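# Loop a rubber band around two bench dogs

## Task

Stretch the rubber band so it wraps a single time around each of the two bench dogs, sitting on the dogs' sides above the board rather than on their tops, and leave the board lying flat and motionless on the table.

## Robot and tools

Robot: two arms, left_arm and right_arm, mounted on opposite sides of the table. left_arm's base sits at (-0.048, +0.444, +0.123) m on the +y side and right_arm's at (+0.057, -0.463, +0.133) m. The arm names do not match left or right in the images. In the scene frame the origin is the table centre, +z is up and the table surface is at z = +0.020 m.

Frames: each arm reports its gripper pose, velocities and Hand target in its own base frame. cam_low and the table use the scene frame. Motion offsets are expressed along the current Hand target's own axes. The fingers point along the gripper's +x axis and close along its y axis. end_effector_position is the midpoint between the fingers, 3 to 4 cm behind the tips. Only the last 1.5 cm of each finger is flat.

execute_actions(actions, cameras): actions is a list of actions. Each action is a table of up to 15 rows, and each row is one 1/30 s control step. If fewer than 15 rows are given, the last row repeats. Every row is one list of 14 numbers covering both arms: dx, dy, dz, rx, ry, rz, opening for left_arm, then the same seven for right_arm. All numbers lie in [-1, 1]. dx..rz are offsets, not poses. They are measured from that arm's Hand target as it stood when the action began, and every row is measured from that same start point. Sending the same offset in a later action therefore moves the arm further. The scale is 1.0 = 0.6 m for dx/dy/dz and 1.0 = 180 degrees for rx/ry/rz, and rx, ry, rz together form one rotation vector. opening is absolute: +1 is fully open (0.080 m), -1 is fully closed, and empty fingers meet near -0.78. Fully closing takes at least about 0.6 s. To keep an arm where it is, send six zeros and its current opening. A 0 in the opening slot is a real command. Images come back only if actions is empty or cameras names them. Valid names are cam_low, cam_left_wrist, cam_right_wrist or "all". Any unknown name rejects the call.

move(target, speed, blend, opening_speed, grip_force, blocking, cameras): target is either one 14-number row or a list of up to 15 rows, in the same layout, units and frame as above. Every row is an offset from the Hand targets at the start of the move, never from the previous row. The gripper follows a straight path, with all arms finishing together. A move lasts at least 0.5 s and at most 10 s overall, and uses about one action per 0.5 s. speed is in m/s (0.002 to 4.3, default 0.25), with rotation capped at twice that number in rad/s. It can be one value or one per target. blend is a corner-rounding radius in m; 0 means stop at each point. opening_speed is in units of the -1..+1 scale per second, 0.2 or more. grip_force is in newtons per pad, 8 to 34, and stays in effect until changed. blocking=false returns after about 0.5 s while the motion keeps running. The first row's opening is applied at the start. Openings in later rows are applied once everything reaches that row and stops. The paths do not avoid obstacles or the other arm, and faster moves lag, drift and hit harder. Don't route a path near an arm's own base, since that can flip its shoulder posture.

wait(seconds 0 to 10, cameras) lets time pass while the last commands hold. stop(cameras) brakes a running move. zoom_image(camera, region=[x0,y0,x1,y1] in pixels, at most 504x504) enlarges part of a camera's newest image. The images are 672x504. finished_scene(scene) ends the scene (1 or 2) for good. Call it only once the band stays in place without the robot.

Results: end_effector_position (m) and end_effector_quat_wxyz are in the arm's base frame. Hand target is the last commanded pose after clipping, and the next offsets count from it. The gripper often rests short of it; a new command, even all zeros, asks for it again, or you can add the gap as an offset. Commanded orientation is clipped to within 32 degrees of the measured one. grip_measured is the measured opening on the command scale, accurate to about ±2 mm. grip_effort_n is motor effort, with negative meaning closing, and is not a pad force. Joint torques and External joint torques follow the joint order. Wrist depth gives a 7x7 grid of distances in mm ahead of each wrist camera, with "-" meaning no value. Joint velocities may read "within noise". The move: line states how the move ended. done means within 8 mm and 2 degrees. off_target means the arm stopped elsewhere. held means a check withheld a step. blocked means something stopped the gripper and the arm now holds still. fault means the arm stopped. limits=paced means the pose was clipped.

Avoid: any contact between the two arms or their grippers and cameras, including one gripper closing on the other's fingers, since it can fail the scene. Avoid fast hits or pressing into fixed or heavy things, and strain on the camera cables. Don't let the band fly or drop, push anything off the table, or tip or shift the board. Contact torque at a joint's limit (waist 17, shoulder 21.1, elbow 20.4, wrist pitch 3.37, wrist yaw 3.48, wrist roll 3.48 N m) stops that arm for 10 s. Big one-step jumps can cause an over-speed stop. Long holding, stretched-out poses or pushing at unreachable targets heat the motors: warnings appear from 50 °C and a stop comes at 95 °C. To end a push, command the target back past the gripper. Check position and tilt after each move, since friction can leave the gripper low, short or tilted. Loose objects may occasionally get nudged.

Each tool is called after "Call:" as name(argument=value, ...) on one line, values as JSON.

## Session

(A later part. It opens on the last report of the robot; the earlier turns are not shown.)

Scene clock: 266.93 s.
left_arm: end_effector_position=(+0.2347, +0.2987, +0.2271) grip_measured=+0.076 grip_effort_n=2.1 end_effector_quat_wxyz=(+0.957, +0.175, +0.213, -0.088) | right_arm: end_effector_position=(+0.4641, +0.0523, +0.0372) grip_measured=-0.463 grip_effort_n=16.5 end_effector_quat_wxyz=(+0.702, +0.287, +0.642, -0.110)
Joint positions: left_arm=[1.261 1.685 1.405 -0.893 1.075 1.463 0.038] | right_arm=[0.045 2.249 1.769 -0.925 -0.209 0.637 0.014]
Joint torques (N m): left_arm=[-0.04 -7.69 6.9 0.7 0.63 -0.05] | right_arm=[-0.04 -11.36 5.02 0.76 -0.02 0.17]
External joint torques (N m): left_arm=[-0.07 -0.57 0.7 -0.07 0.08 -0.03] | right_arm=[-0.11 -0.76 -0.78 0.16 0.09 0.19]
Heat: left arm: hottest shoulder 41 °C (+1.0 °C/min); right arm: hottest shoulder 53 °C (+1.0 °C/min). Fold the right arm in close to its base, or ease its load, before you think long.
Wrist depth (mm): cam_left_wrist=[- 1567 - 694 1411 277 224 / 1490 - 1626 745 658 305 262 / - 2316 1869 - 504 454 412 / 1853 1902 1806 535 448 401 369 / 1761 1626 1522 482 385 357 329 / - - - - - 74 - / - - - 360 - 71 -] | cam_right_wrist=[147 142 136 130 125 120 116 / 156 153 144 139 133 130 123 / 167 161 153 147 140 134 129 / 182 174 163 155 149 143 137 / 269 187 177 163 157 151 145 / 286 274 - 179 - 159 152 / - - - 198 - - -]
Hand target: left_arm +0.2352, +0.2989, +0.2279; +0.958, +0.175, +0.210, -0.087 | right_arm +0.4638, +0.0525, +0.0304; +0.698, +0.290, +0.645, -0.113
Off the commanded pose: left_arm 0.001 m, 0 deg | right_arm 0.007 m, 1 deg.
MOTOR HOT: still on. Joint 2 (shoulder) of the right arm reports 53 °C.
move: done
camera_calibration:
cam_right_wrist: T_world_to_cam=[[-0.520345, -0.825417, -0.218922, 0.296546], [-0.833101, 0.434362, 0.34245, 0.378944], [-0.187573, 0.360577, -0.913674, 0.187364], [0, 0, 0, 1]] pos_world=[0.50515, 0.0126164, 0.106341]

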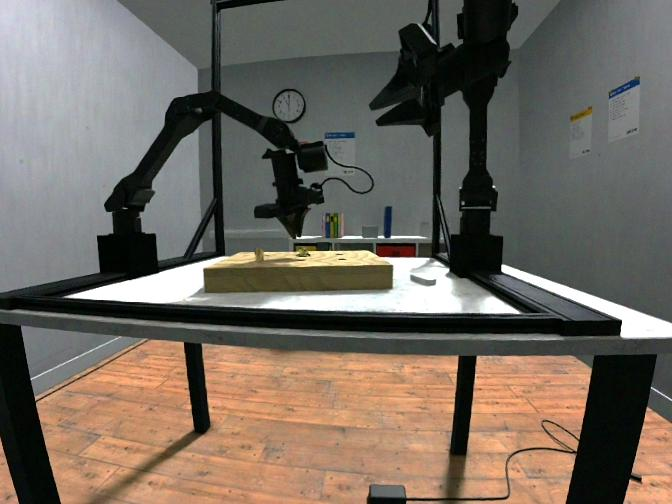

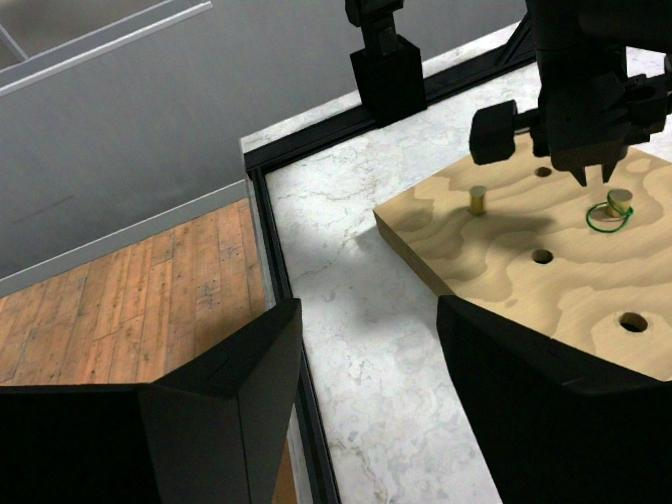

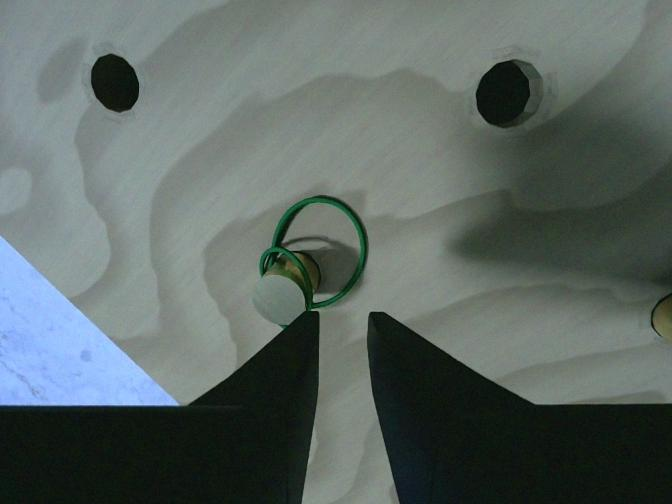

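Call:
move(target=[0,0,0,0,0,0,0.076,0.062,-0.0167,0.005,0,0,0,-0.46], speed=0.06, cameras=["cam_low","cam_right_wrist","cam_left_wrist"])

Call:
zoom_image(camera="cam_left_wrist", region=[532, 140, 672, 245])

Call:
zoom_image(camera="cam_right_wrist", region=[210, 190, 450, 370])

Call:
zoom_image(camera="cam_low", region=[260, 210, 344, 273])

Scene clock: 273.47 s.
left_arm: end_effector_position=(+0.2347, +0.2987, +0.2271) grip_measured=+0.076 grip_effort_n=2.1 end_effector_quat_wxyz=(+0.957, +0.175, +0.213, -0.088) | right_arm: end_effector_position=(+0.4691, +0.0519, +0.0010) grip_measured=-0.463 grip_effort_n=17.0 end_effector_quat_wxyz=(+0.704, +0.288, +0.639, -0.109)
Joint positions: left_arm=[1.261 1.685 1.405 -0.893 1.075 1.463 0.038] | right_arm=[0.044 2.306 1.716 -0.809 -0.209 0.637 0.014]
Joint torques (N m): left_arm=[-0.07 -7.61 6.81 0.71 0.62 -0.02] | right_arm=[-0.18 -11.26 4.17 0.83 -0.07 0.02]
External joint torques (N m): left_arm=[-0.1 -0.49 0.59 -0.07 0.07 -0.01] | right_arm=[-0.25 -0.54 -1.43 0.24 0.04 0.03]
Motor temperatures (°C): left_arm=[23 41 32 27 30 24] | right_arm=[22 55 31 25 27 29]
Heat: left arm: hottest shoulder 41 °C (+1.0 °C/min); right arm: hottest shoulder 55 °C (+4.0 °C/min). Fold the right arm in close to its base, or ease its load, before you think long.
Wrist depth (mm): cam_left_wrist=[1411 1384 1578 618 652 277 224 / 1555 1440 1732 725 687 315 270 / - 1869 2152 640 506 372 294 / 2131 1920 1837 546 448 402 373 / 1746 1718 1511 419 389 357 331 / - - - - - 74 - / - - - 363 - 71 -] | cam_right_wrist=[110 107 102 97 93 91 87 / 117 113 108 104 99 137 91 / - 121 115 110 105 101 96 / 134 129 123 116 111 106 102 / 146 140 125 124 116 113 108 / 157 149 - 133 - 118 114 / - - - 146 - - -]
Hand target: left_arm +0.2352, +0.2989, +0.2279; +0.958, +0.175, +0.210, -0.087 | right_arm +0.4663, +0.0508, -0.0081; +0.698, +0.290, +0.645, -0.113
Off the commanded pose: left_arm 0.001 m, 0 deg | right_arm 0.010 m, 1 deg.
MOTOR HOT: still on. Joint 2 (shoulder) of the right arm reports 55 °C.
move: off_target (right_arm)
camera_calibration:
cam_right_wrist: T_world_to_cam=[[-0.519806, -0.82477, -0.222612, 0.29066], [-0.834881, 0.435225, 0.336977, 0.396418], [-0.181042, 0.361017, -0.914817, 0.152297], [0, 0, 0, 1]] pos_world=[0.509621, 0.0122148, 0.0704445]

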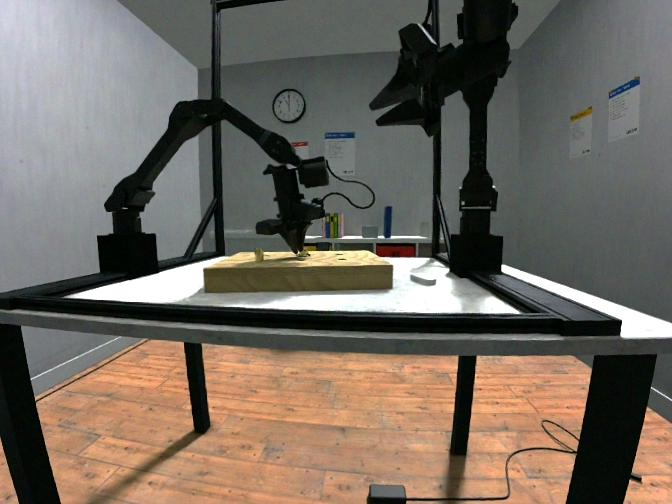

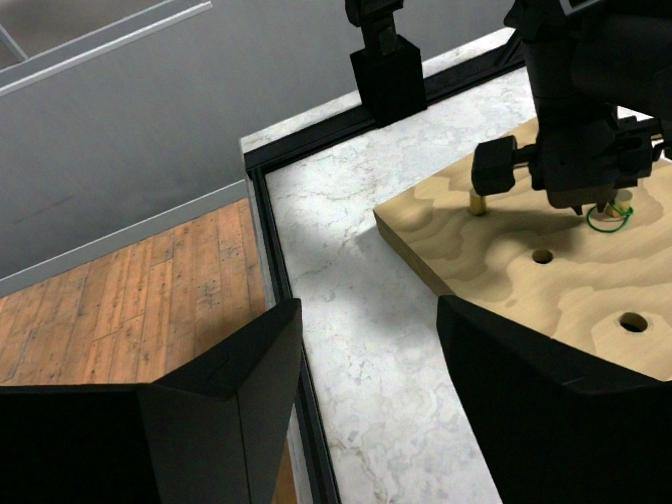

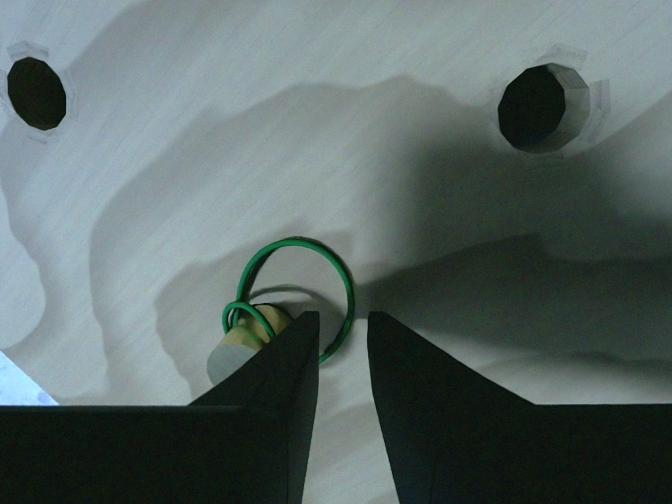

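Scaled by 3.600 from the camera's 672x504 image, which has a finer 960x720 frame.

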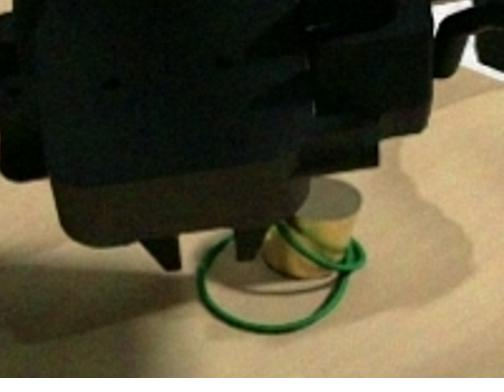

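Scaled by 2.100 from the camera's 672x504 image, which has a finer 960x720 frame.

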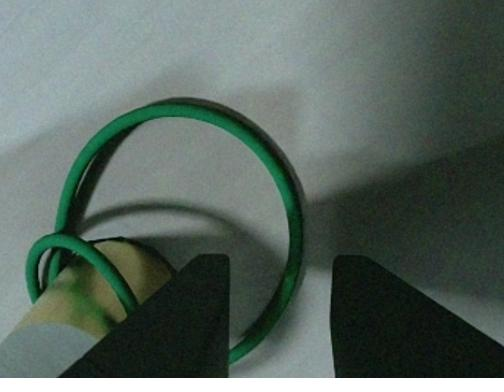

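Scaled by 6.000 from the camera's 672x504 image, which has a finer 960x720 frame.

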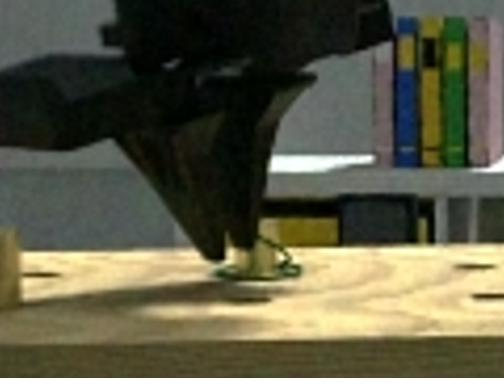

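Call:
move(target=[[0,0,0,0,0,0,0.076,0.015,-0.004,0.004,0,0,0,-0.46],[0,0,0,0,0,0,0.076,0.0151,-0.004,0.004,0,0,0,-1]], speed=0.05, cameras=["cam_low","cam_right_wrist","cam_left_wrist"])

Call:
zoom_image(camera="cam_right_wrist", region=[210, 190, 450, 370])

Call:
zoom_image(camera="cam_low", region=[260, 210, 344, 273])

Scene clock: 278.03 s.
left_arm: end_effector_position=(+0.2347, +0.2987, +0.2271) grip_measured=+0.076 grip_effort_n=2.1 end_effector_quat_wxyz=(+0.957, +0.175, +0.213, -0.088) | right_arm: end_effector_position=(+0.4718, +0.0506, -0.0071) grip_measured=-0.756 grip_effort_n=-83.5 end_effector_quat_wxyz=(+0.705, +0.289, +0.638, -0.110)
Joint positions: left_arm=[1.261 1.685 1.405 -0.893 1.075 1.463 0.038] | right_arm=[0.041 2.326 1.716 -0.786 -0.209 0.637 0.001]
Joint torques (N m): left_arm=[-0.03 -7.61 6.72 0.69 0.65 -0.03] | right_arm=[-0.3 -11.15 4.14 0.83 -0.07 -0.08]
External joint torques (N m): left_arm=[-0.04 -0.43 0.45 -0.1 0.09 -0.02] | right_arm=[-0.36 -0.18 -1.6 0.17 0.04 -0.07]
Heat: left arm: hottest shoulder 41 °C (+1.0 °C/min); right arm: hottest shoulder 54 °C (+3.0 °C/min). Fold the right arm in close to its base, or ease its load, before you think long.
Wrist depth (mm): cam_left_wrist=[1332 1469 - 672 - 261 231 / 1544 - - 750 694 312 243 / 1761 - 1886 614 506 375 298 / 1761 1902 1761 552 442 403 369 / 1821 1665 1567 - - 358 328 / - - - - - 74 - / - - - 357 - 71 -] | cam_right_wrist=[- 98 94 90 87 83 80 / 108 105 100 95 91 94 84 / 116 112 106 102 97 93 89 / 126 120 113 108 103 98 94 / 134 130 119 113 109 104 99 / 144 138 - 74 75 110 104 / - - - - - - -]
Hand target: left_arm +0.2352, +0.2989, +0.2279; +0.958, +0.175, +0.210, -0.087 | right_arm +0.4683, +0.0496, -0.0175; +0.698, +0.290, +0.645, -0.113
Off the commanded pose: left_arm 0.001 m, 0 deg | right_arm 0.011 m, 1 deg.
MOTOR HOT: still on. Joint 2 (shoulder) of the right arm reports 54 °C.
move: off_target (right_arm); target 2's new opening was sent with right_arm's hand 0.011 m and 1 deg from that target
camera_calibration:
cam_right_wrist: T_world_to_cam=[[-0.521767, -0.823113, -0.224152, 0.290045], [-0.834436, 0.437782, 0.334758, 0.401598], [-0.177414, 0.361706, -0.915256, 0.14408], [0, 0, 0, 1]] pos_world=[0.512006, 0.0108126, 0.0624457]

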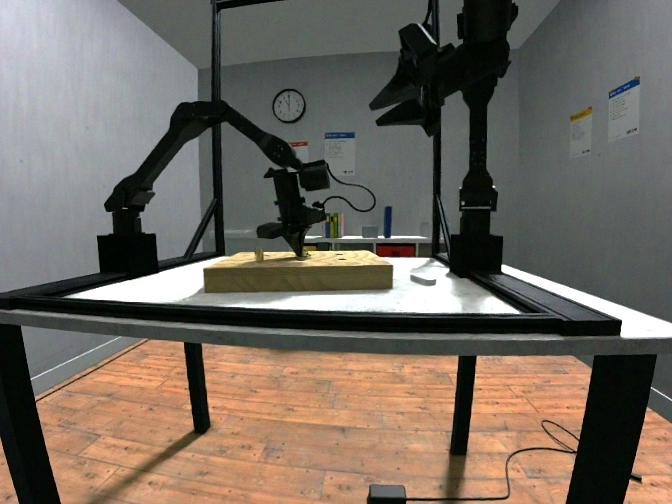

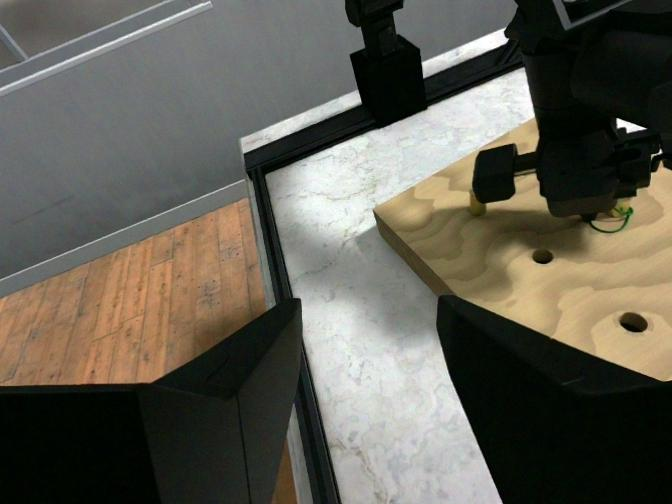

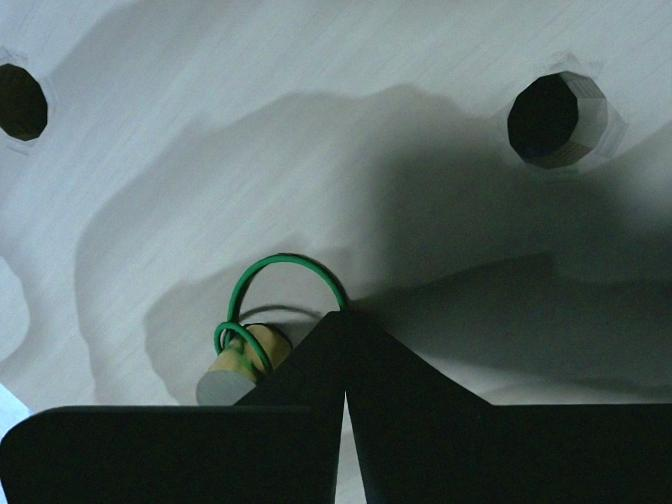

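Scaled by 2.100 from the camera's 672x504 image, which has a finer 960x720 frame.

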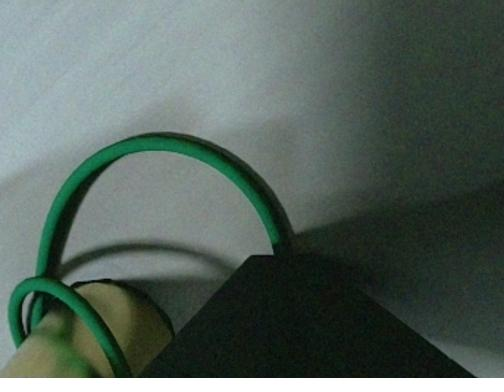

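Scaled by 6.000 from the camera's 672x504 image, which has a finer 960x720 frame.

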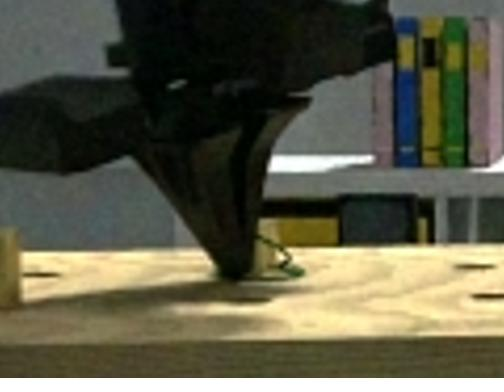

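Call:
move(target=[0,0,0,0,0,0,0.076,-0.10,0.040,0,0,0,0,-1], speed=0.06, cameras=["cam_right_wrist","cam_left_wrist"])

Call:
zoom_image(camera="cam_left_wrist", region=[532, 110, 672, 215])

Scene clock: 282.33 s.
left_arm: end_effector_position=(+0.2347, +0.2987, +0.2271) grip_measured=+0.076 grip_effort_n=2.1 end_effector_quat_wxyz=(+0.957, +0.175, +0.213, -0.088) | right_arm: end_effector_position=(+0.4678, +0.0542, +0.0360) grip_measured=-0.756 grip_effort_n=-83.5 end_effector_quat_wxyz=(+0.690, +0.285, +0.655, -0.117)
Joint positions: left_arm=[1.261 1.685 1.405 -0.893 1.075 1.463 0.038] | right_arm=[0.05 2.297 1.851 -0.996 -0.207 0.645 0.001]
Joint torques (N m): left_arm=[-0.04 -7.7 6.77 0.72 0.6 -0.02] | right_arm=[0.37 -14.88 7.36 0.06 -0.03 0.17]
External joint torques (N m): left_arm=[-0.04 -0.58 0.54 -0.06 0.05 -0.01] | right_arm=[0.52 -3.98 1.51 -0.51 0.06 0.18]
Motor temperatures (°C): left_arm=[23 41 32 27 30 24] | right_arm=[22 55 31 25 26 29]
Heat: left arm: hottest shoulder 41 °C (+1.0 °C/min); right arm: hottest shoulder 55 °C (+5.1 °C/min). Fold the right arm in close to its base, or ease its load, before you think long.
Wrist depth (mm): cam_left_wrist=[- 1544 - 630 748 280 223 / 1732 - - 761 - 340 264 / 1402 1718 1821 - 500 451 398 / 1937 1920 1761 - 449 398 371 / 1761 1665 - - - 358 328 / - - - 404 - 74 - / - - - 345 - 71 -] | cam_right_wrist=[142 137 131 127 122 118 114 / 150 147 140 136 130 128 121 / 163 157 150 144 138 133 128 / 177 169 160 153 148 142 137 / 264 183 174 159 159 151 146 / 281 269 - 74 75 161 154 / - - - - - - -]
Hand target: left_arm +0.2352, +0.2989, +0.2279; +0.958, +0.175, +0.210, -0.087 | right_arm +0.4725, +0.0560, +0.0467; +0.698, +0.290, +0.645, -0.113
Off the commanded pose: left_arm 0.001 m, 0 deg | right_arm 0.012 m, 2 deg.
MOTOR HOT: still on. Joint 2 (shoulder) of the right arm reports 55 °C.
move: off_target (right_arm)
camera_calibration:
cam_right_wrist: T_world_to_cam=[[-0.53121, -0.824027, -0.196963, 0.304004], [-0.817886, 0.438092, 0.373013, 0.373132], [-0.221085, 0.359242, -0.906679, 0.201864], [0, 0, 0, 1]] pos_world=[0.511299, 0.0145233, 0.10372]
Images, in order (width x height): cam_left_wrist 672x504, cam_right_wrist 672x504.

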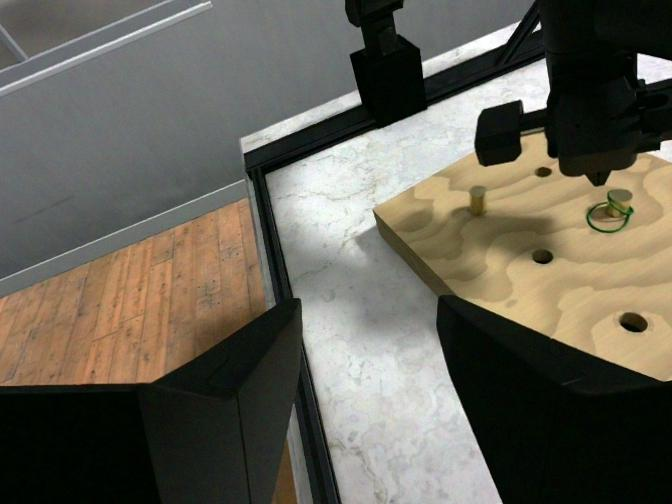

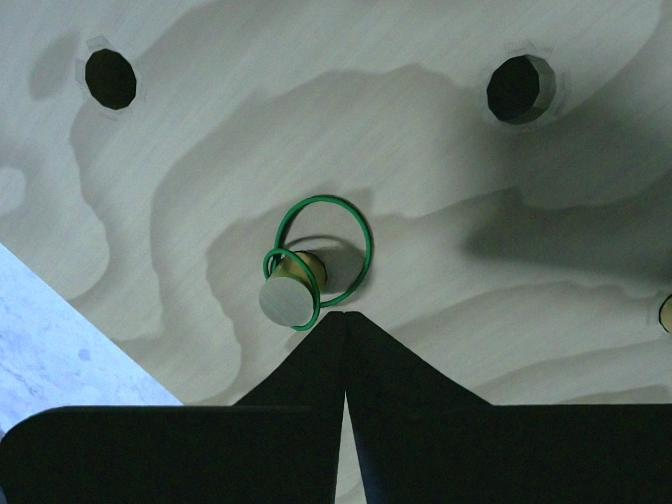

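Scaled by 3.600 from the camera's 672x504 image, which has a finer 960x720 frame.

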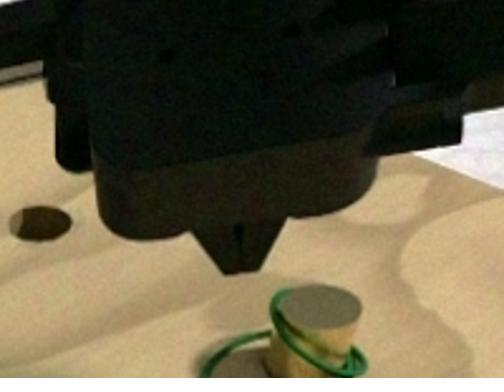

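Call:
move(target=[[0,0,0,0,0,0,0.076,0.0,0,0,0,0,0,-0.46],[0,0,0,0,0,0,0.076,0.113,-0.0435,0,0,0,0,-0.46]], speed=0.06, cameras=["cam_right_wrist","cam_low"])

Call:
zoom_image(camera="cam_right_wrist", region=[210, 190, 450, 370])

Call:
zoom_image(camera="cam_low", region=[260, 210, 344, 273])

Scene clock: 288.17 s.
left_arm: end_effector_position=(+0.2347, +0.2987, +0.2271) grip_measured=+0.076 grip_effort_n=2.1 end_effector_quat_wxyz=(+0.957, +0.175, +0.213, -0.088) | right_arm: end_effector_position=(+0.4743, +0.0518, -0.0087) grip_measured=-0.463 grip_effort_n=16.5 end_effector_quat_wxyz=(+0.707, +0.295, +0.634, -0.107)
Joint positions: left_arm=[1.261 1.685 1.405 -0.893 1.075 1.463 0.038] | right_arm=[0.041 2.328 1.71 -0.764 -0.216 0.645 0.014]
Joint torques (N m): left_arm=[-0.1 -7.73 6.83 0.73 0.59 -0.02] | right_arm=[-0.26 -10.02 3.43 1.01 0 -0.08]
External joint torques (N m): left_arm=[-0.06 -0.66 0.64 -0.05 0.04 0] | right_arm=[-0.35 0.78 -2.18 0.37 0.11 -0.07]
Motor temperatures (°C): left_arm=[23 41 32 27 30 24] | right_arm=[22 56 31 25 26 29]
Heat: left arm: hottest shoulder 41 °C (+1.0 °C/min); right arm: hottest shoulder 56 °C (+6.1 °C/min). Fold the right arm in close to its base, or ease its load, before you think long.
Wrist depth (mm): cam_left_wrist=[- - 1533 664 636 271 228 / 1420 1567 1665 713 660 318 240 / - 1920 2394 623 489 371 295 / 1920 1886 1761 582 444 402 371 / 1821 1614 1544 - - 353 330 / - - - 397 - 74 - / - - - - - 71 -] | cam_right_wrist=[- 100 96 91 87 84 80 / 111 107 101 96 92 90 84 / 119 114 108 102 97 94 89 / 127 121 115 108 103 98 94 / 136 132 122 115 107 104 99 / 147 141 - 121 - 108 104 / - - - 134 - - -]
Hand target: left_arm +0.2352, +0.2989, +0.2279; +0.958, +0.175, +0.210, -0.087 | right_arm +0.4683, +0.0496, -0.0256; +0.698, +0.290, +0.645, -0.113
Off the commanded pose: left_arm 0.001 m, 0 deg | right_arm 0.018 m, 2 deg.
MOTOR HOT: still on. Joint 2 (shoulder) of the right arm reports 56 °C.
move: off_target (right_arm)
camera_calibration:
cam_right_wrist: T_world_to_cam=[[-0.524033, -0.8178, -0.237894, 0.292616], [-0.835628, 0.439679, 0.329254, 0.404122], [-0.164668, 0.371331, -0.913782, 0.136121], [0, 0, 0, 1]] pos_world=[0.51345, 0.0110718, 0.0609379]
Images, in order (width x height): cam_low 672x504, cam_right_wrist 672x504.

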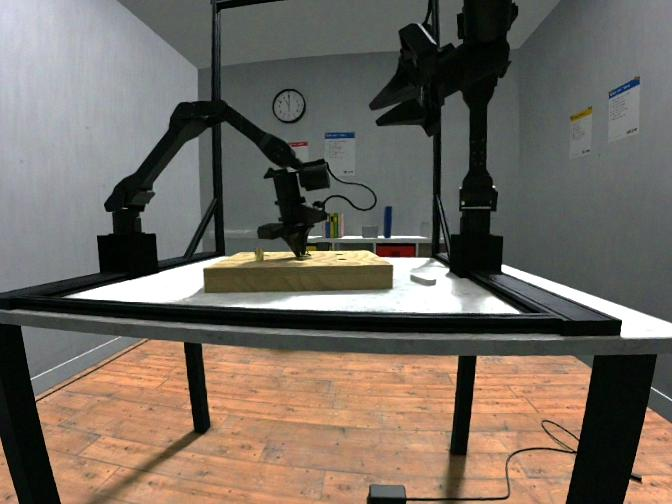

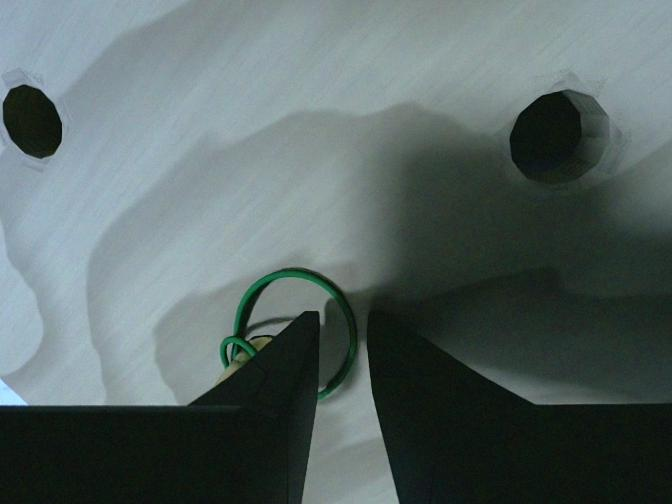

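Scaled by 2.100 from the camera's 672x504 image, which has a finer 960x720 frame.

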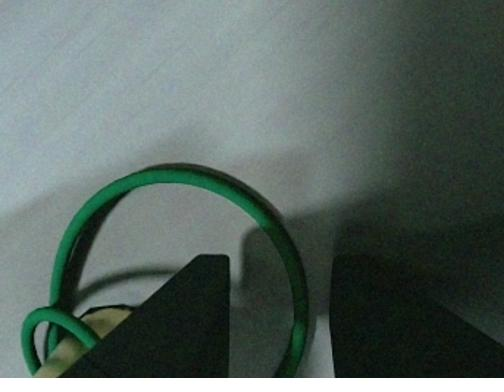

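Scaled by 6.000 from the camera's 672x504 image, which has a finer 960x720 frame.

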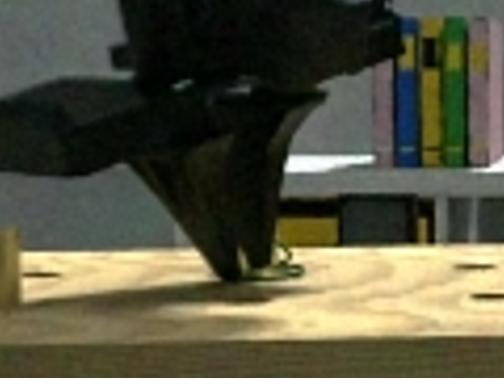

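Call:
move(target=[0,0,0,0,0,0,0.076,0.0,0.0,0,0,0,0,-1], opening_speed=0.5, cameras=["cam_right_wrist"])

Call:
move(target=[0,0,0,0,0,0,0.076,-0.11,0.045,0,0,0,0,-1], speed=0.06, cameras=["cam_right_wrist","cam_left_wrist"])

Scene clock: 292.53 s.
left_arm: end_effector_position=(+0.2347, +0.2987, +0.2271) grip_measured=+0.076 grip_effort_n=2.1 end_effector_quat_wxyz=(+0.957, +0.175, +0.213, -0.088) | right_arm: end_effector_position=(+0.4741, +0.0493, -0.0096) grip_measured=-0.756 grip_effort_n=-83.5 end_effector_quat_wxyz=(+0.707, +0.295, +0.633, -0.111)
Joint positions: left_arm=[1.261 1.685 1.405 -0.893 1.075 1.463 0.038] | right_arm=[0.037 2.328 1.706 -0.761 -0.212 0.645 0.001]
Joint torques (N m): left_arm=[0.11 -7.71 6.72 0.7 0.64 -0.05] | right_arm=[0.23 -10.08 3.7 0.82 -0.02 -0.12]
External joint torques (N m): left_arm=[0.14 -0.59 0.47 -0.09 0.09 -0.03] | right_arm=[0.16 0.84 -1.98 0.16 0.09 -0.1]
Motor temperatures (°C): left_arm=[23 41 32 27 30 24] | right_arm=[22 56 31 26 26 29]
Heat: left arm: hottest shoulder 41 °C (+1.0 °C/min); right arm: hottest shoulder 56 °C (+7.1 °C/min). Fold the right arm in close to its base, or ease its load, before you think long.
Wrist depth (mm): cam_left_wrist=[- - - 611 625 271 229 / - 1420 - 710 701 303 235 / - 1652 748 703 505 369 294 / 2049 1937 1746 - 440 402 369 / 1732 1639 1511 - - 357 332 / - - - - - 74 - / - - - - - 71 -] | cam_right_wrist=[- 99 95 90 87 83 79 / 109 106 100 95 91 88 83 / 117 112 106 101 96 95 88 / 126 120 113 107 102 97 93 / 134 129 120 111 108 103 98 / 144 137 - 74 - 108 103 / - - - - - - -]
Hand target: left_arm +0.2352, +0.2989, +0.2279; +0.958, +0.175, +0.210, -0.087 | right_arm +0.4684, +0.0495, -0.0255; +0.698, +0.290, +0.645, -0.113
Off the commanded pose: left_arm 0.001 m, 0 deg | right_arm 0.017 m, 2 deg.
MOTOR HOT: still on. Joint 2 (shoulder) of the right arm reports 56 °C.
move: off_target (right_arm)
camera_calibration:
cam_right_wrist: T_world_to_cam=[[-0.527845, -0.816451, -0.234069, 0.292084], [-0.833518, 0.445004, 0.327442, 0.403995], [-0.163178, 0.367939, -0.91542, 0.135633], [0, 0, 0, 1]] pos_world=[0.513045, 0.00878801, 0.0602443]
Images, in order (width x height): cam_right_wrist 672x504.

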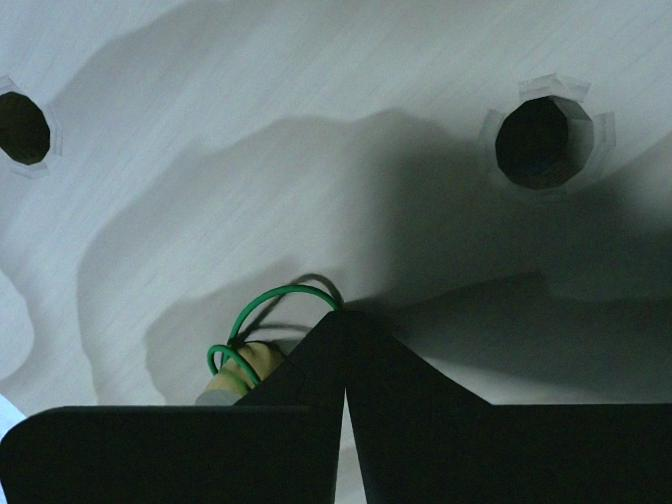

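Scene clock: 294.37 s.
left_arm: end_effector_position=(+0.2347, +0.2987, +0.2271) grip_measured=+0.076 grip_effort_n=1.6 end_effector_quat_wxyz=(+0.957, +0.175, +0.213, -0.088) | right_arm: end_effector_position=(+0.4684, +0.0555, +0.0345) grip_measured=-0.756 grip_effort_n=-83.5 end_effector_quat_wxyz=(+0.690, +0.285, +0.655, -0.117)
Joint positions: left_arm=[1.261 1.685 1.405 -0.893 1.075 1.463 0.038] | right_arm=[0.052 2.302 1.853 -0.993 -0.207 0.646 0.001]
Joint torques (N m): left_arm=[-0.08 -7.81 6.68 0.73 0.64 -0.03] | right_arm=[0.13 -14.9 7.26 0.05 -0.05 0.19]
External joint torques (N m): left_arm=[-0.08 -0.68 0.45 -0.05 0.08 -0.01] | right_arm=[0.06 -4.1 1.52 -0.48 0.06 0.21]
Motor temperatures (°C): left_arm=[23 41 32 27 30 24] | right_arm=[22 56 31 25 26 29]
Heat: left arm: hottest shoulder 41 °C (+1.0 °C/min); right arm: hottest shoulder 56 °C (+7.1 °C/min). Fold the right arm in close to its base, or ease its load, before you think long.
Wrist depth (mm): cam_left_wrist=[1375 - - 1533 - 281 225 / 1459 1459 - 1590 730 343 266 / 1821 1973 1869 - 486 452 398 / 1955 1869 1761 530 450 398 373 / 1791 1652 1555 - - 356 331 / - - - 398 - 74 - / - - - 358 343 71 -] | cam_right_wrist=[140 134 129 125 121 117 113 / 148 145 138 134 128 127 120 / 159 155 148 142 137 132 126 / 175 167 159 150 146 141 136 / 255 181 173 145 157 149 144 / - 267 - 74 75 160 153 / - - - - - - -]
Hand target: left_arm +0.2352, +0.2989, +0.2279; +0.958, +0.175, +0.210, -0.087 | right_arm +0.4733, +0.0571, +0.0452; +0.698, +0.290, +0.645, -0.113
Off the commanded pose: left_arm 0.001 m, 0 deg | right_arm 0.012 m, 2 deg.
MOTOR HOT: still on. Joint 2 (shoulder) of the right arm reports 56 °C.
move: off_target (right_arm)
camera_calibration:
cam_right_wrist: T_world_to_cam=[[-0.530267, -0.824627, -0.196994, 0.30461], [-0.818305, 0.437011, 0.373361, 0.373849], [-0.221795, 0.359182, -0.906529, 0.200428], [0, 0, 0, 1]] pos_world=[0.511902, 0.0158233, 0.10212]
Images, in order (width x height): cam_left_wrist 672x504, cam_right_wrist 672x504.

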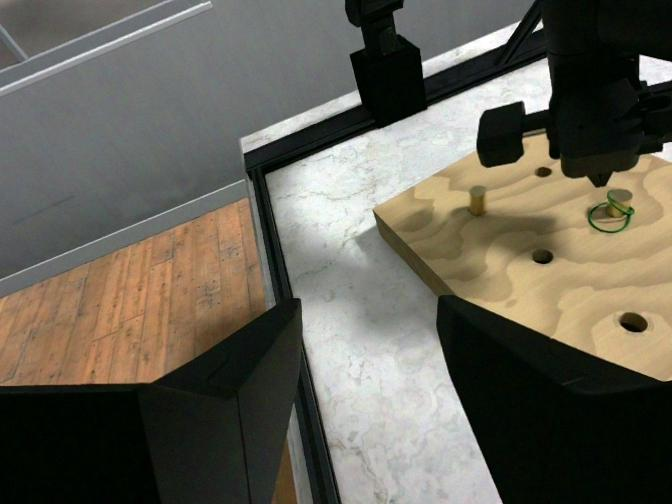

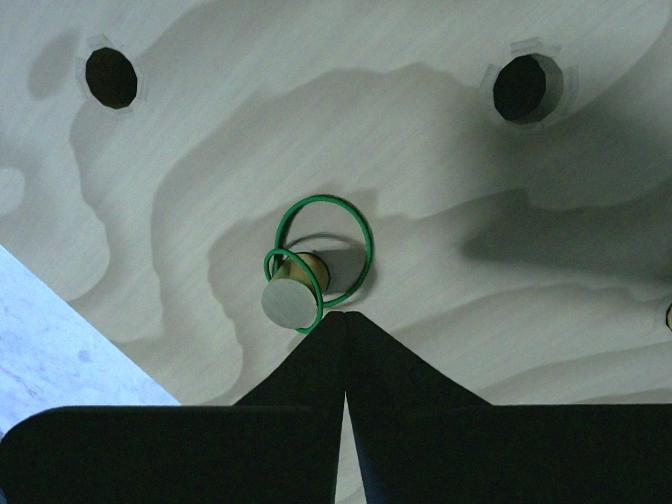

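Call:
zoom_image(camera="cam_right_wrist", region=[240, 180, 400, 340])

Call:
zoom_image(camera="cam_left_wrist", region=[580, 175, 650, 240])

Call:
execute_actions(actions=[])

Call:
zoom_image(camera="cam_low", region=[280, 235, 330, 270])

Scaled by 3.150 from the camera's 672x504 image, which has a finer 960x720 frame.

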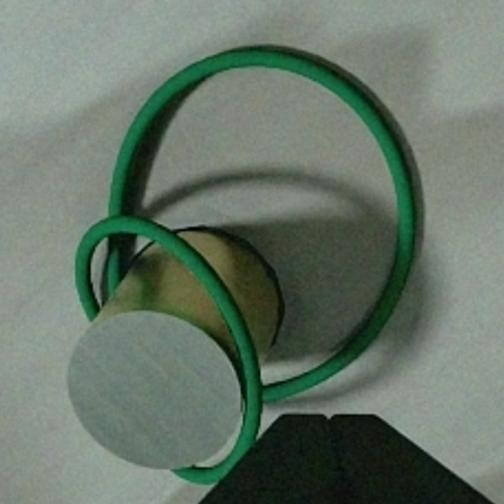

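Scaled by 7.200 from the camera's 672x504 image, which has a finer 960x720 frame.

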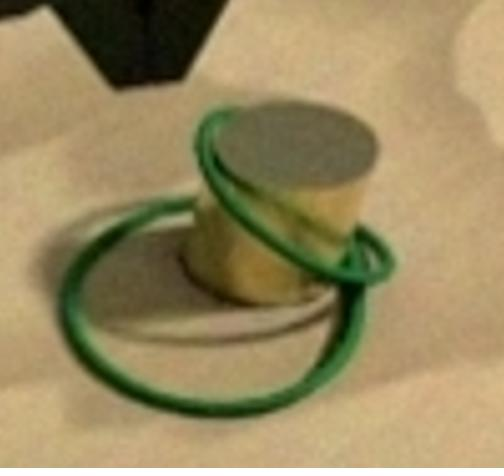

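Scene clock: 309.70 s.
left_arm: end_effector_position=(+0.2347, +0.2987, +0.2271) grip_measured=+0.076 grip_effort_n=2.1 end_effector_quat_wxyz=(+0.957, +0.175, +0.213, -0.088) | right_arm: end_effector_position=(+0.4684, +0.0555, +0.0345) grip_measured=-0.756 grip_effort_n=-83.5 end_effector_quat_wxyz=(+0.690, +0.285, +0.655, -0.117)
Joint positions: left_arm=[1.261 1.685 1.405 -0.893 1.075 1.463 0.038] | right_arm=[0.052 2.302 1.853 -0.993 -0.207 0.646 0.001]
Joint velocities: within noise
Joint torques (N m): left_arm=[0.05 -7.76 6.82 0.75 0.6 -0.02] | right_arm=[0.24 -14.92 7.32 0.08 -0.04 0.16]
External joint torques (N m): left_arm=[0.1 -0.71 0.66 -0.02 0.05 0] | right_arm=[0.17 -4.16 1.61 -0.45 0.06 0.17]
Motor temperatures (°C): left_arm=[23 41 32 27 29 24] | right_arm=[22 56 31 25 26 29]
Heat: left arm: hottest shoulder 41 °C (+1.0 °C/min); right arm: hottest shoulder 56 °C (+8.0 °C/min). Fold the right arm in close to its base, or ease its load, before you think long.
Wrist depth (mm): cam_left_wrist=[1393 1366 - 654 614 290 226 / 1340 1678 - 672 681 339 266 / - 1837 2291 - 511 452 398 / 1937 1902 1602 - 445 401 371 / 1821 1705 1590 - - 357 330 / - - - 407 - 74 - / - - - 356 338 71 -] | cam_right_wrist=[140 135 130 125 121 117 113 / 149 146 138 134 129 127 120 / 159 154 148 142 137 132 126 / 174 167 160 150 146 141 135 / 260 181 173 146 157 149 144 / 279 268 - 74 75 160 152 / - - - - - - -]
Hand target: left_arm +0.2352, +0.2989, +0.2279; +0.958, +0.175, +0.210, -0.087 | right_arm +0.4733, +0.0571, +0.0452; +0.698, +0.290, +0.645, -0.113
Tool commands: left_gripper/opening=+0.076 right_gripper/opening=-1.0
Off the commanded pose: left_arm 0.001 m, 0 deg | right_arm 0.012 m, 2 deg.
MOTOR HOT: still on. Joint 2 (shoulder) of the right arm reports 56 °C.
camera_calibration:
cam_right_wrist: T_world_to_cam=[[-0.530267, -0.824627, -0.196994, 0.30461], [-0.818305, 0.437011, 0.373361, 0.373849], [-0.221795, 0.359182, -0.906529, 0.200428], [0, 0, 0, 1]] pos_world=[0.511902, 0.0158233, 0.10212]

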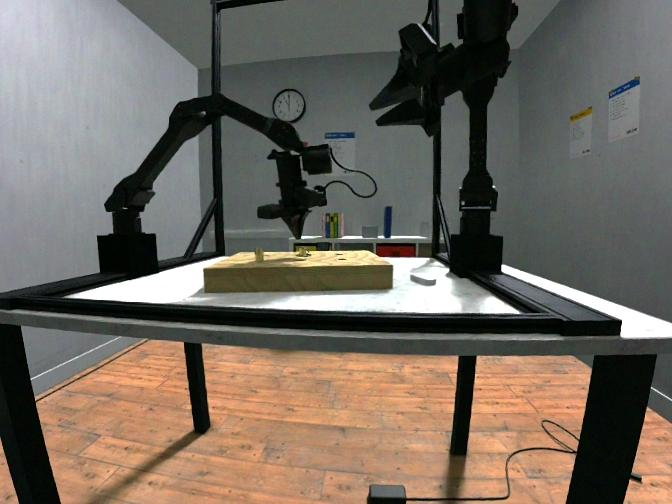

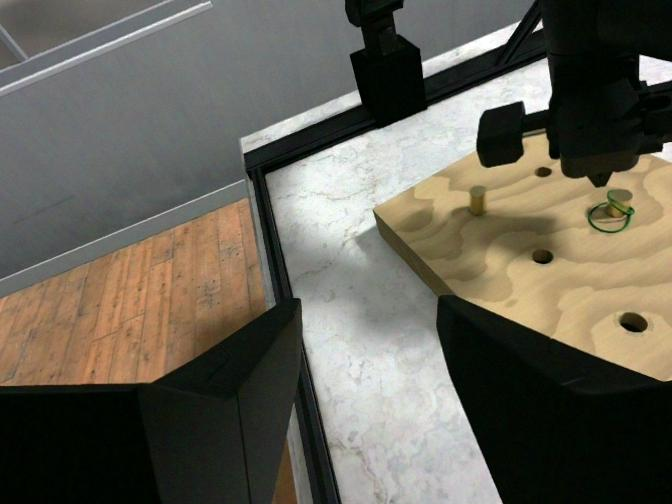

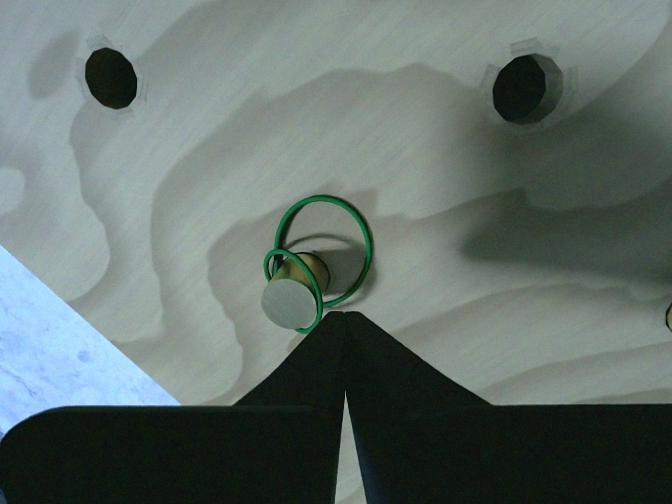

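Scaled by 10.080 from the camera's 672x504 image, which has a finer 960x720 frame.

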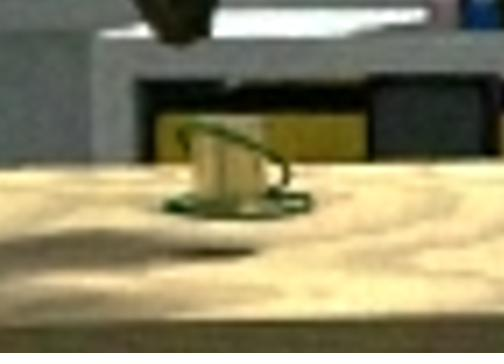

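Call:
move(target=[0,0,0,0,0,0,0.076,0.007,0.058,0.014,0,0,-0.0833,-0.46], speed=0.1, cameras=["cam_right_wrist","cam_left_wrist"])

Call:
zoom_image(camera="cam_right_wrist", region=[270, 190, 450, 350])

Scene clock: 322.63 s.
left_arm: end_effector_position=(+0.2347, +0.2987, +0.2271) grip_measured=+0.076 grip_effort_n=2.1 end_effector_quat_wxyz=(+0.957, +0.175, +0.213, -0.088) | right_arm: end_effector_position=(+0.4944, +0.0814, +0.0541) grip_measured=-0.463 grip_effort_n=16.5 end_effector_quat_wxyz=(+0.697, +0.212, +0.658, -0.189)
Joint positions: left_arm=[1.261 1.685 1.405 -0.893 1.075 1.463 0.038] | right_arm=[0.161 2.524 2.345 -1.327 -0.006 0.737 0.014]
Joint torques (N m): left_arm=[-0.02 -7.67 6.81 0.73 0.65 0] | right_arm=[0.1 -12.45 7.31 0.56 0.12 0.22]
External joint torques (N m): left_arm=[-0.02 -0.51 0.56 -0.06 0.09 0.01] | right_arm=[0.14 -0.46 1.54 0.13 0.09 0.22]
Motor temperatures (°C): left_arm=[23 41 32 27 29 24] | right_arm=[22 58 32 25 26 29]
Heat: left arm: hottest shoulder 41 °C (+0.0 °C/min); right arm: hottest shoulder 58 °C (+6.0 °C/min). Fold the right arm in close to its base, or ease its load, before you think long.
Wrist depth (mm): cam_left_wrist=[1384 1299 1440 642 - 780 261 / 1411 1544 - 706 668 310 291 / - - 2841 - 504 462 411 / 1955 1886 1837 581 446 402 369 / 1761 1626 1555 - 385 356 330 / - - - - - 74 - / - - - 352 - 71 -] | cam_right_wrist=[141 142 142 144 144 146 147 / 148 149 151 152 153 154 154 / 157 158 159 159 162 163 163 / 166 167 168 170 171 173 174 / 232 177 177 175 180 183 185 / 244 242 - 190 - 194 196 / - - - 207 - - -]
Hand target: left_arm +0.2352, +0.2989, +0.2279; +0.958, +0.175, +0.210, -0.087 | right_arm +0.4994, +0.0815, +0.0502; +0.678, +0.203, +0.677, -0.203
Off the commanded pose: left_arm 0.001 m, 0 deg | right_arm 0.006 m, 4 deg.
MOTOR HOT: still on. Joint 2 (shoulder) of the right arm reports 58 °C.
joint sent to its limit (right arm) — joint 3 (elbow), upper limit, where the elbow is as straight as it goes. The joint targets are off in orientation, not in position.
move: off_target (right_arm)
camera_calibration:
cam_right_wrist: T_world_to_cam=[[-0.535887, -0.844285, -0.00297986, 0.337594], [-0.799691, 0.506444, 0.322503, 0.36439], [-0.270775, 0.175208, -0.946564, 0.255958], [0, 0, 0, 1]] pos_world=[0.541618, 0.0556364, 0.12577]
Images, in order (width x height): cam_left_wrist 672x504, cam_right_wrist 672x504.

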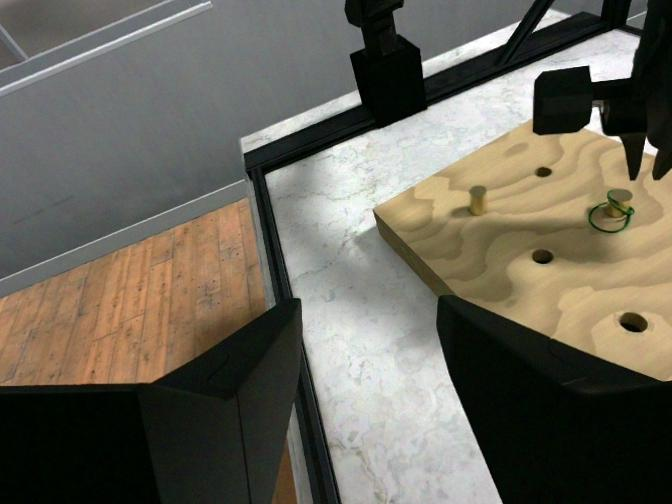

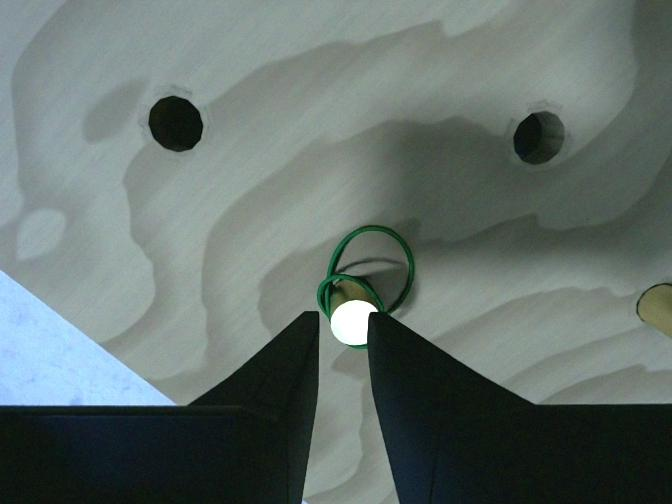

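Scaled by 2.800 from the camera's 672x504 image, which has a finer 960x720 frame.

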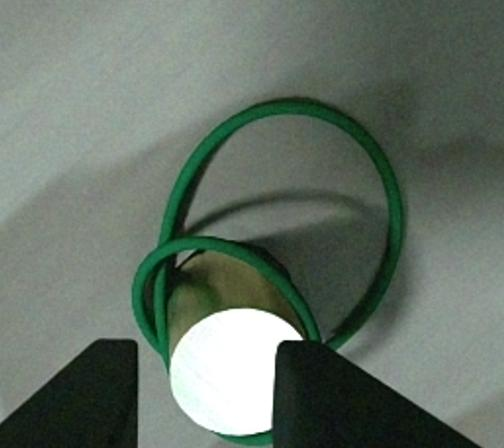

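Call:
move(target=[0,0,0,0,0,0,0.076,0.093,0,0.005,0,0,0,-0.46], speed=0.08, cameras=["cam_right_wrist","cam_left_wrist"])

Call:
zoom_image(camera="cam_right_wrist", region=[250, 210, 450, 370])

Call:
zoom_image(camera="cam_left_wrist", region=[532, 130, 672, 235])

Scene clock: 329.20 s.
left_arm: end_effector_position=(+0.2347, +0.2987, +0.2271) grip_measured=+0.076 grip_effort_n=1.6 end_effector_quat_wxyz=(+0.957, +0.175, +0.213, -0.088) | right_arm: end_effector_position=(+0.4978, +0.0816, -0.0023) grip_measured=-0.463 grip_effort_n=16.5 end_effector_quat_wxyz=(+0.678, +0.204, +0.678, -0.198)
Joint positions: left_arm=[1.261 1.685 1.405 -0.893 1.075 1.463 0.038] | right_arm=[0.161 2.642 2.345 -1.27 -0.006 0.737 0.014]
Joint torques (N m): left_arm=[-0.02 -7.78 6.8 0.72 0.63 -0.06] | right_arm=[-0.21 -13.03 7.11 0.37 0.1 0.02]
External joint torques (N m): left_arm=[-0.06 -0.68 0.59 -0.06 0.08 -0.05] | right_arm=[-0.21 -0.73 1.44 0.02 0.07 0.02]
Motor temperatures (°C): left_arm=[23 41 32 27 29 24] | right_arm=[22 61 33 25 26 29]
Heat: left arm: hottest shoulder 41 °C (+0.0 °C/min); right arm: hottest shoulder 61 °C (+7.1 °C/min). Fold the right arm in close to its base, or ease its load, before you think long.
Wrist depth (mm): cam_left_wrist=[- - 1791 652 1691 748 266 / - 1853 - 685 706 553 277 / 1746 1776 1902 - 513 446 328 / 1761 1920 1761 531 445 400 370 / 1732 1691 1590 461 - 357 330 / - - - 406 - 74 - / - - - 358 - 71 -] | cam_right_wrist=[- 87 89 90 91 93 94 / - 92 93 95 97 99 100 / - 98 101 102 103 106 109 / 104 104 106 109 111 113 115 / - 112 113 114 119 121 124 / - 119 - 102 - 129 133 / - - - 137 - - -]
Hand target: left_arm +0.2352, +0.2989, +0.2279; +0.958, +0.175, +0.210, -0.087 | right_arm +0.5019, +0.0798, -0.0056; +0.678, +0.203, +0.677, -0.203
Off the commanded pose: left_arm 0.001 m, 0 deg | right_arm 0.006 m, 1 deg.
MOTOR HOT: still on. Joint 2 (shoulder) of the right arm reports 61 °C.
joint sent to its limit (right arm) — joint 3 (elbow), upper limit, where the elbow is as straight as it goes. The joint targets still meet the commanded pose.
move: done
camera_calibration:
cam_right_wrist: T_world_to_cam=[[-0.535565, -0.843676, 0.0371677, 0.339335], [-0.778766, 0.510427, 0.364674, 0.374594], [-0.326638, 0.166362, -0.930393, 0.232085], [0, 0, 0, 1]] pos_world=[0.549265, 0.0564757, 0.0667129]
Images, in order (width x height): cam_left_wrist 672x504, cam_right_wrist 672x504.

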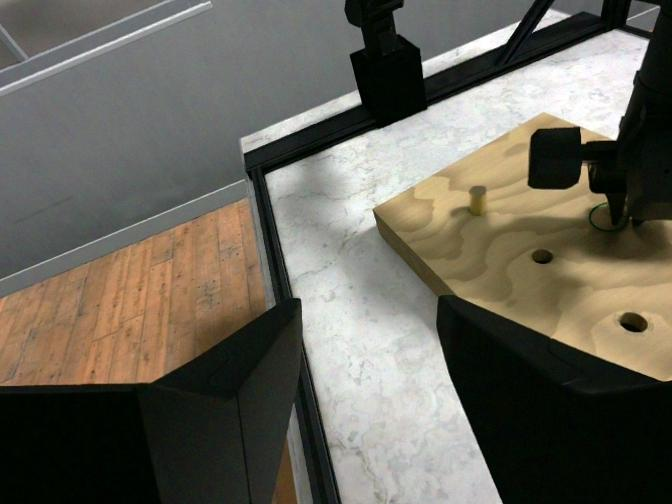

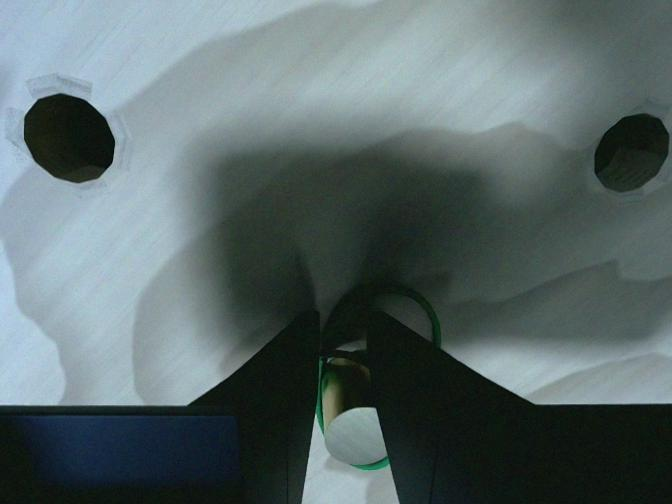

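Scaled by 2.520 from the camera's 672x504 image, which has a finer 960x720 frame.

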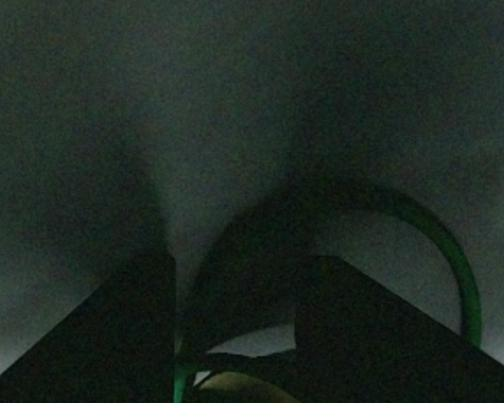

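Scaled by 3.600 from the camera's 672x504 image, which has a finer 960x720 frame.

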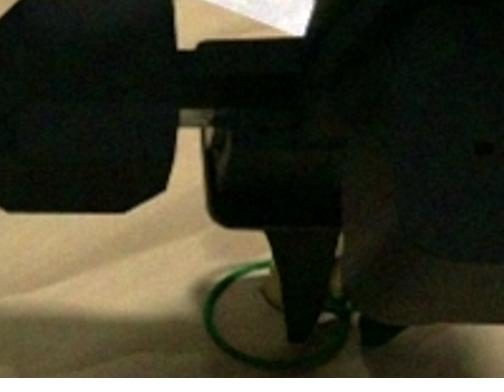

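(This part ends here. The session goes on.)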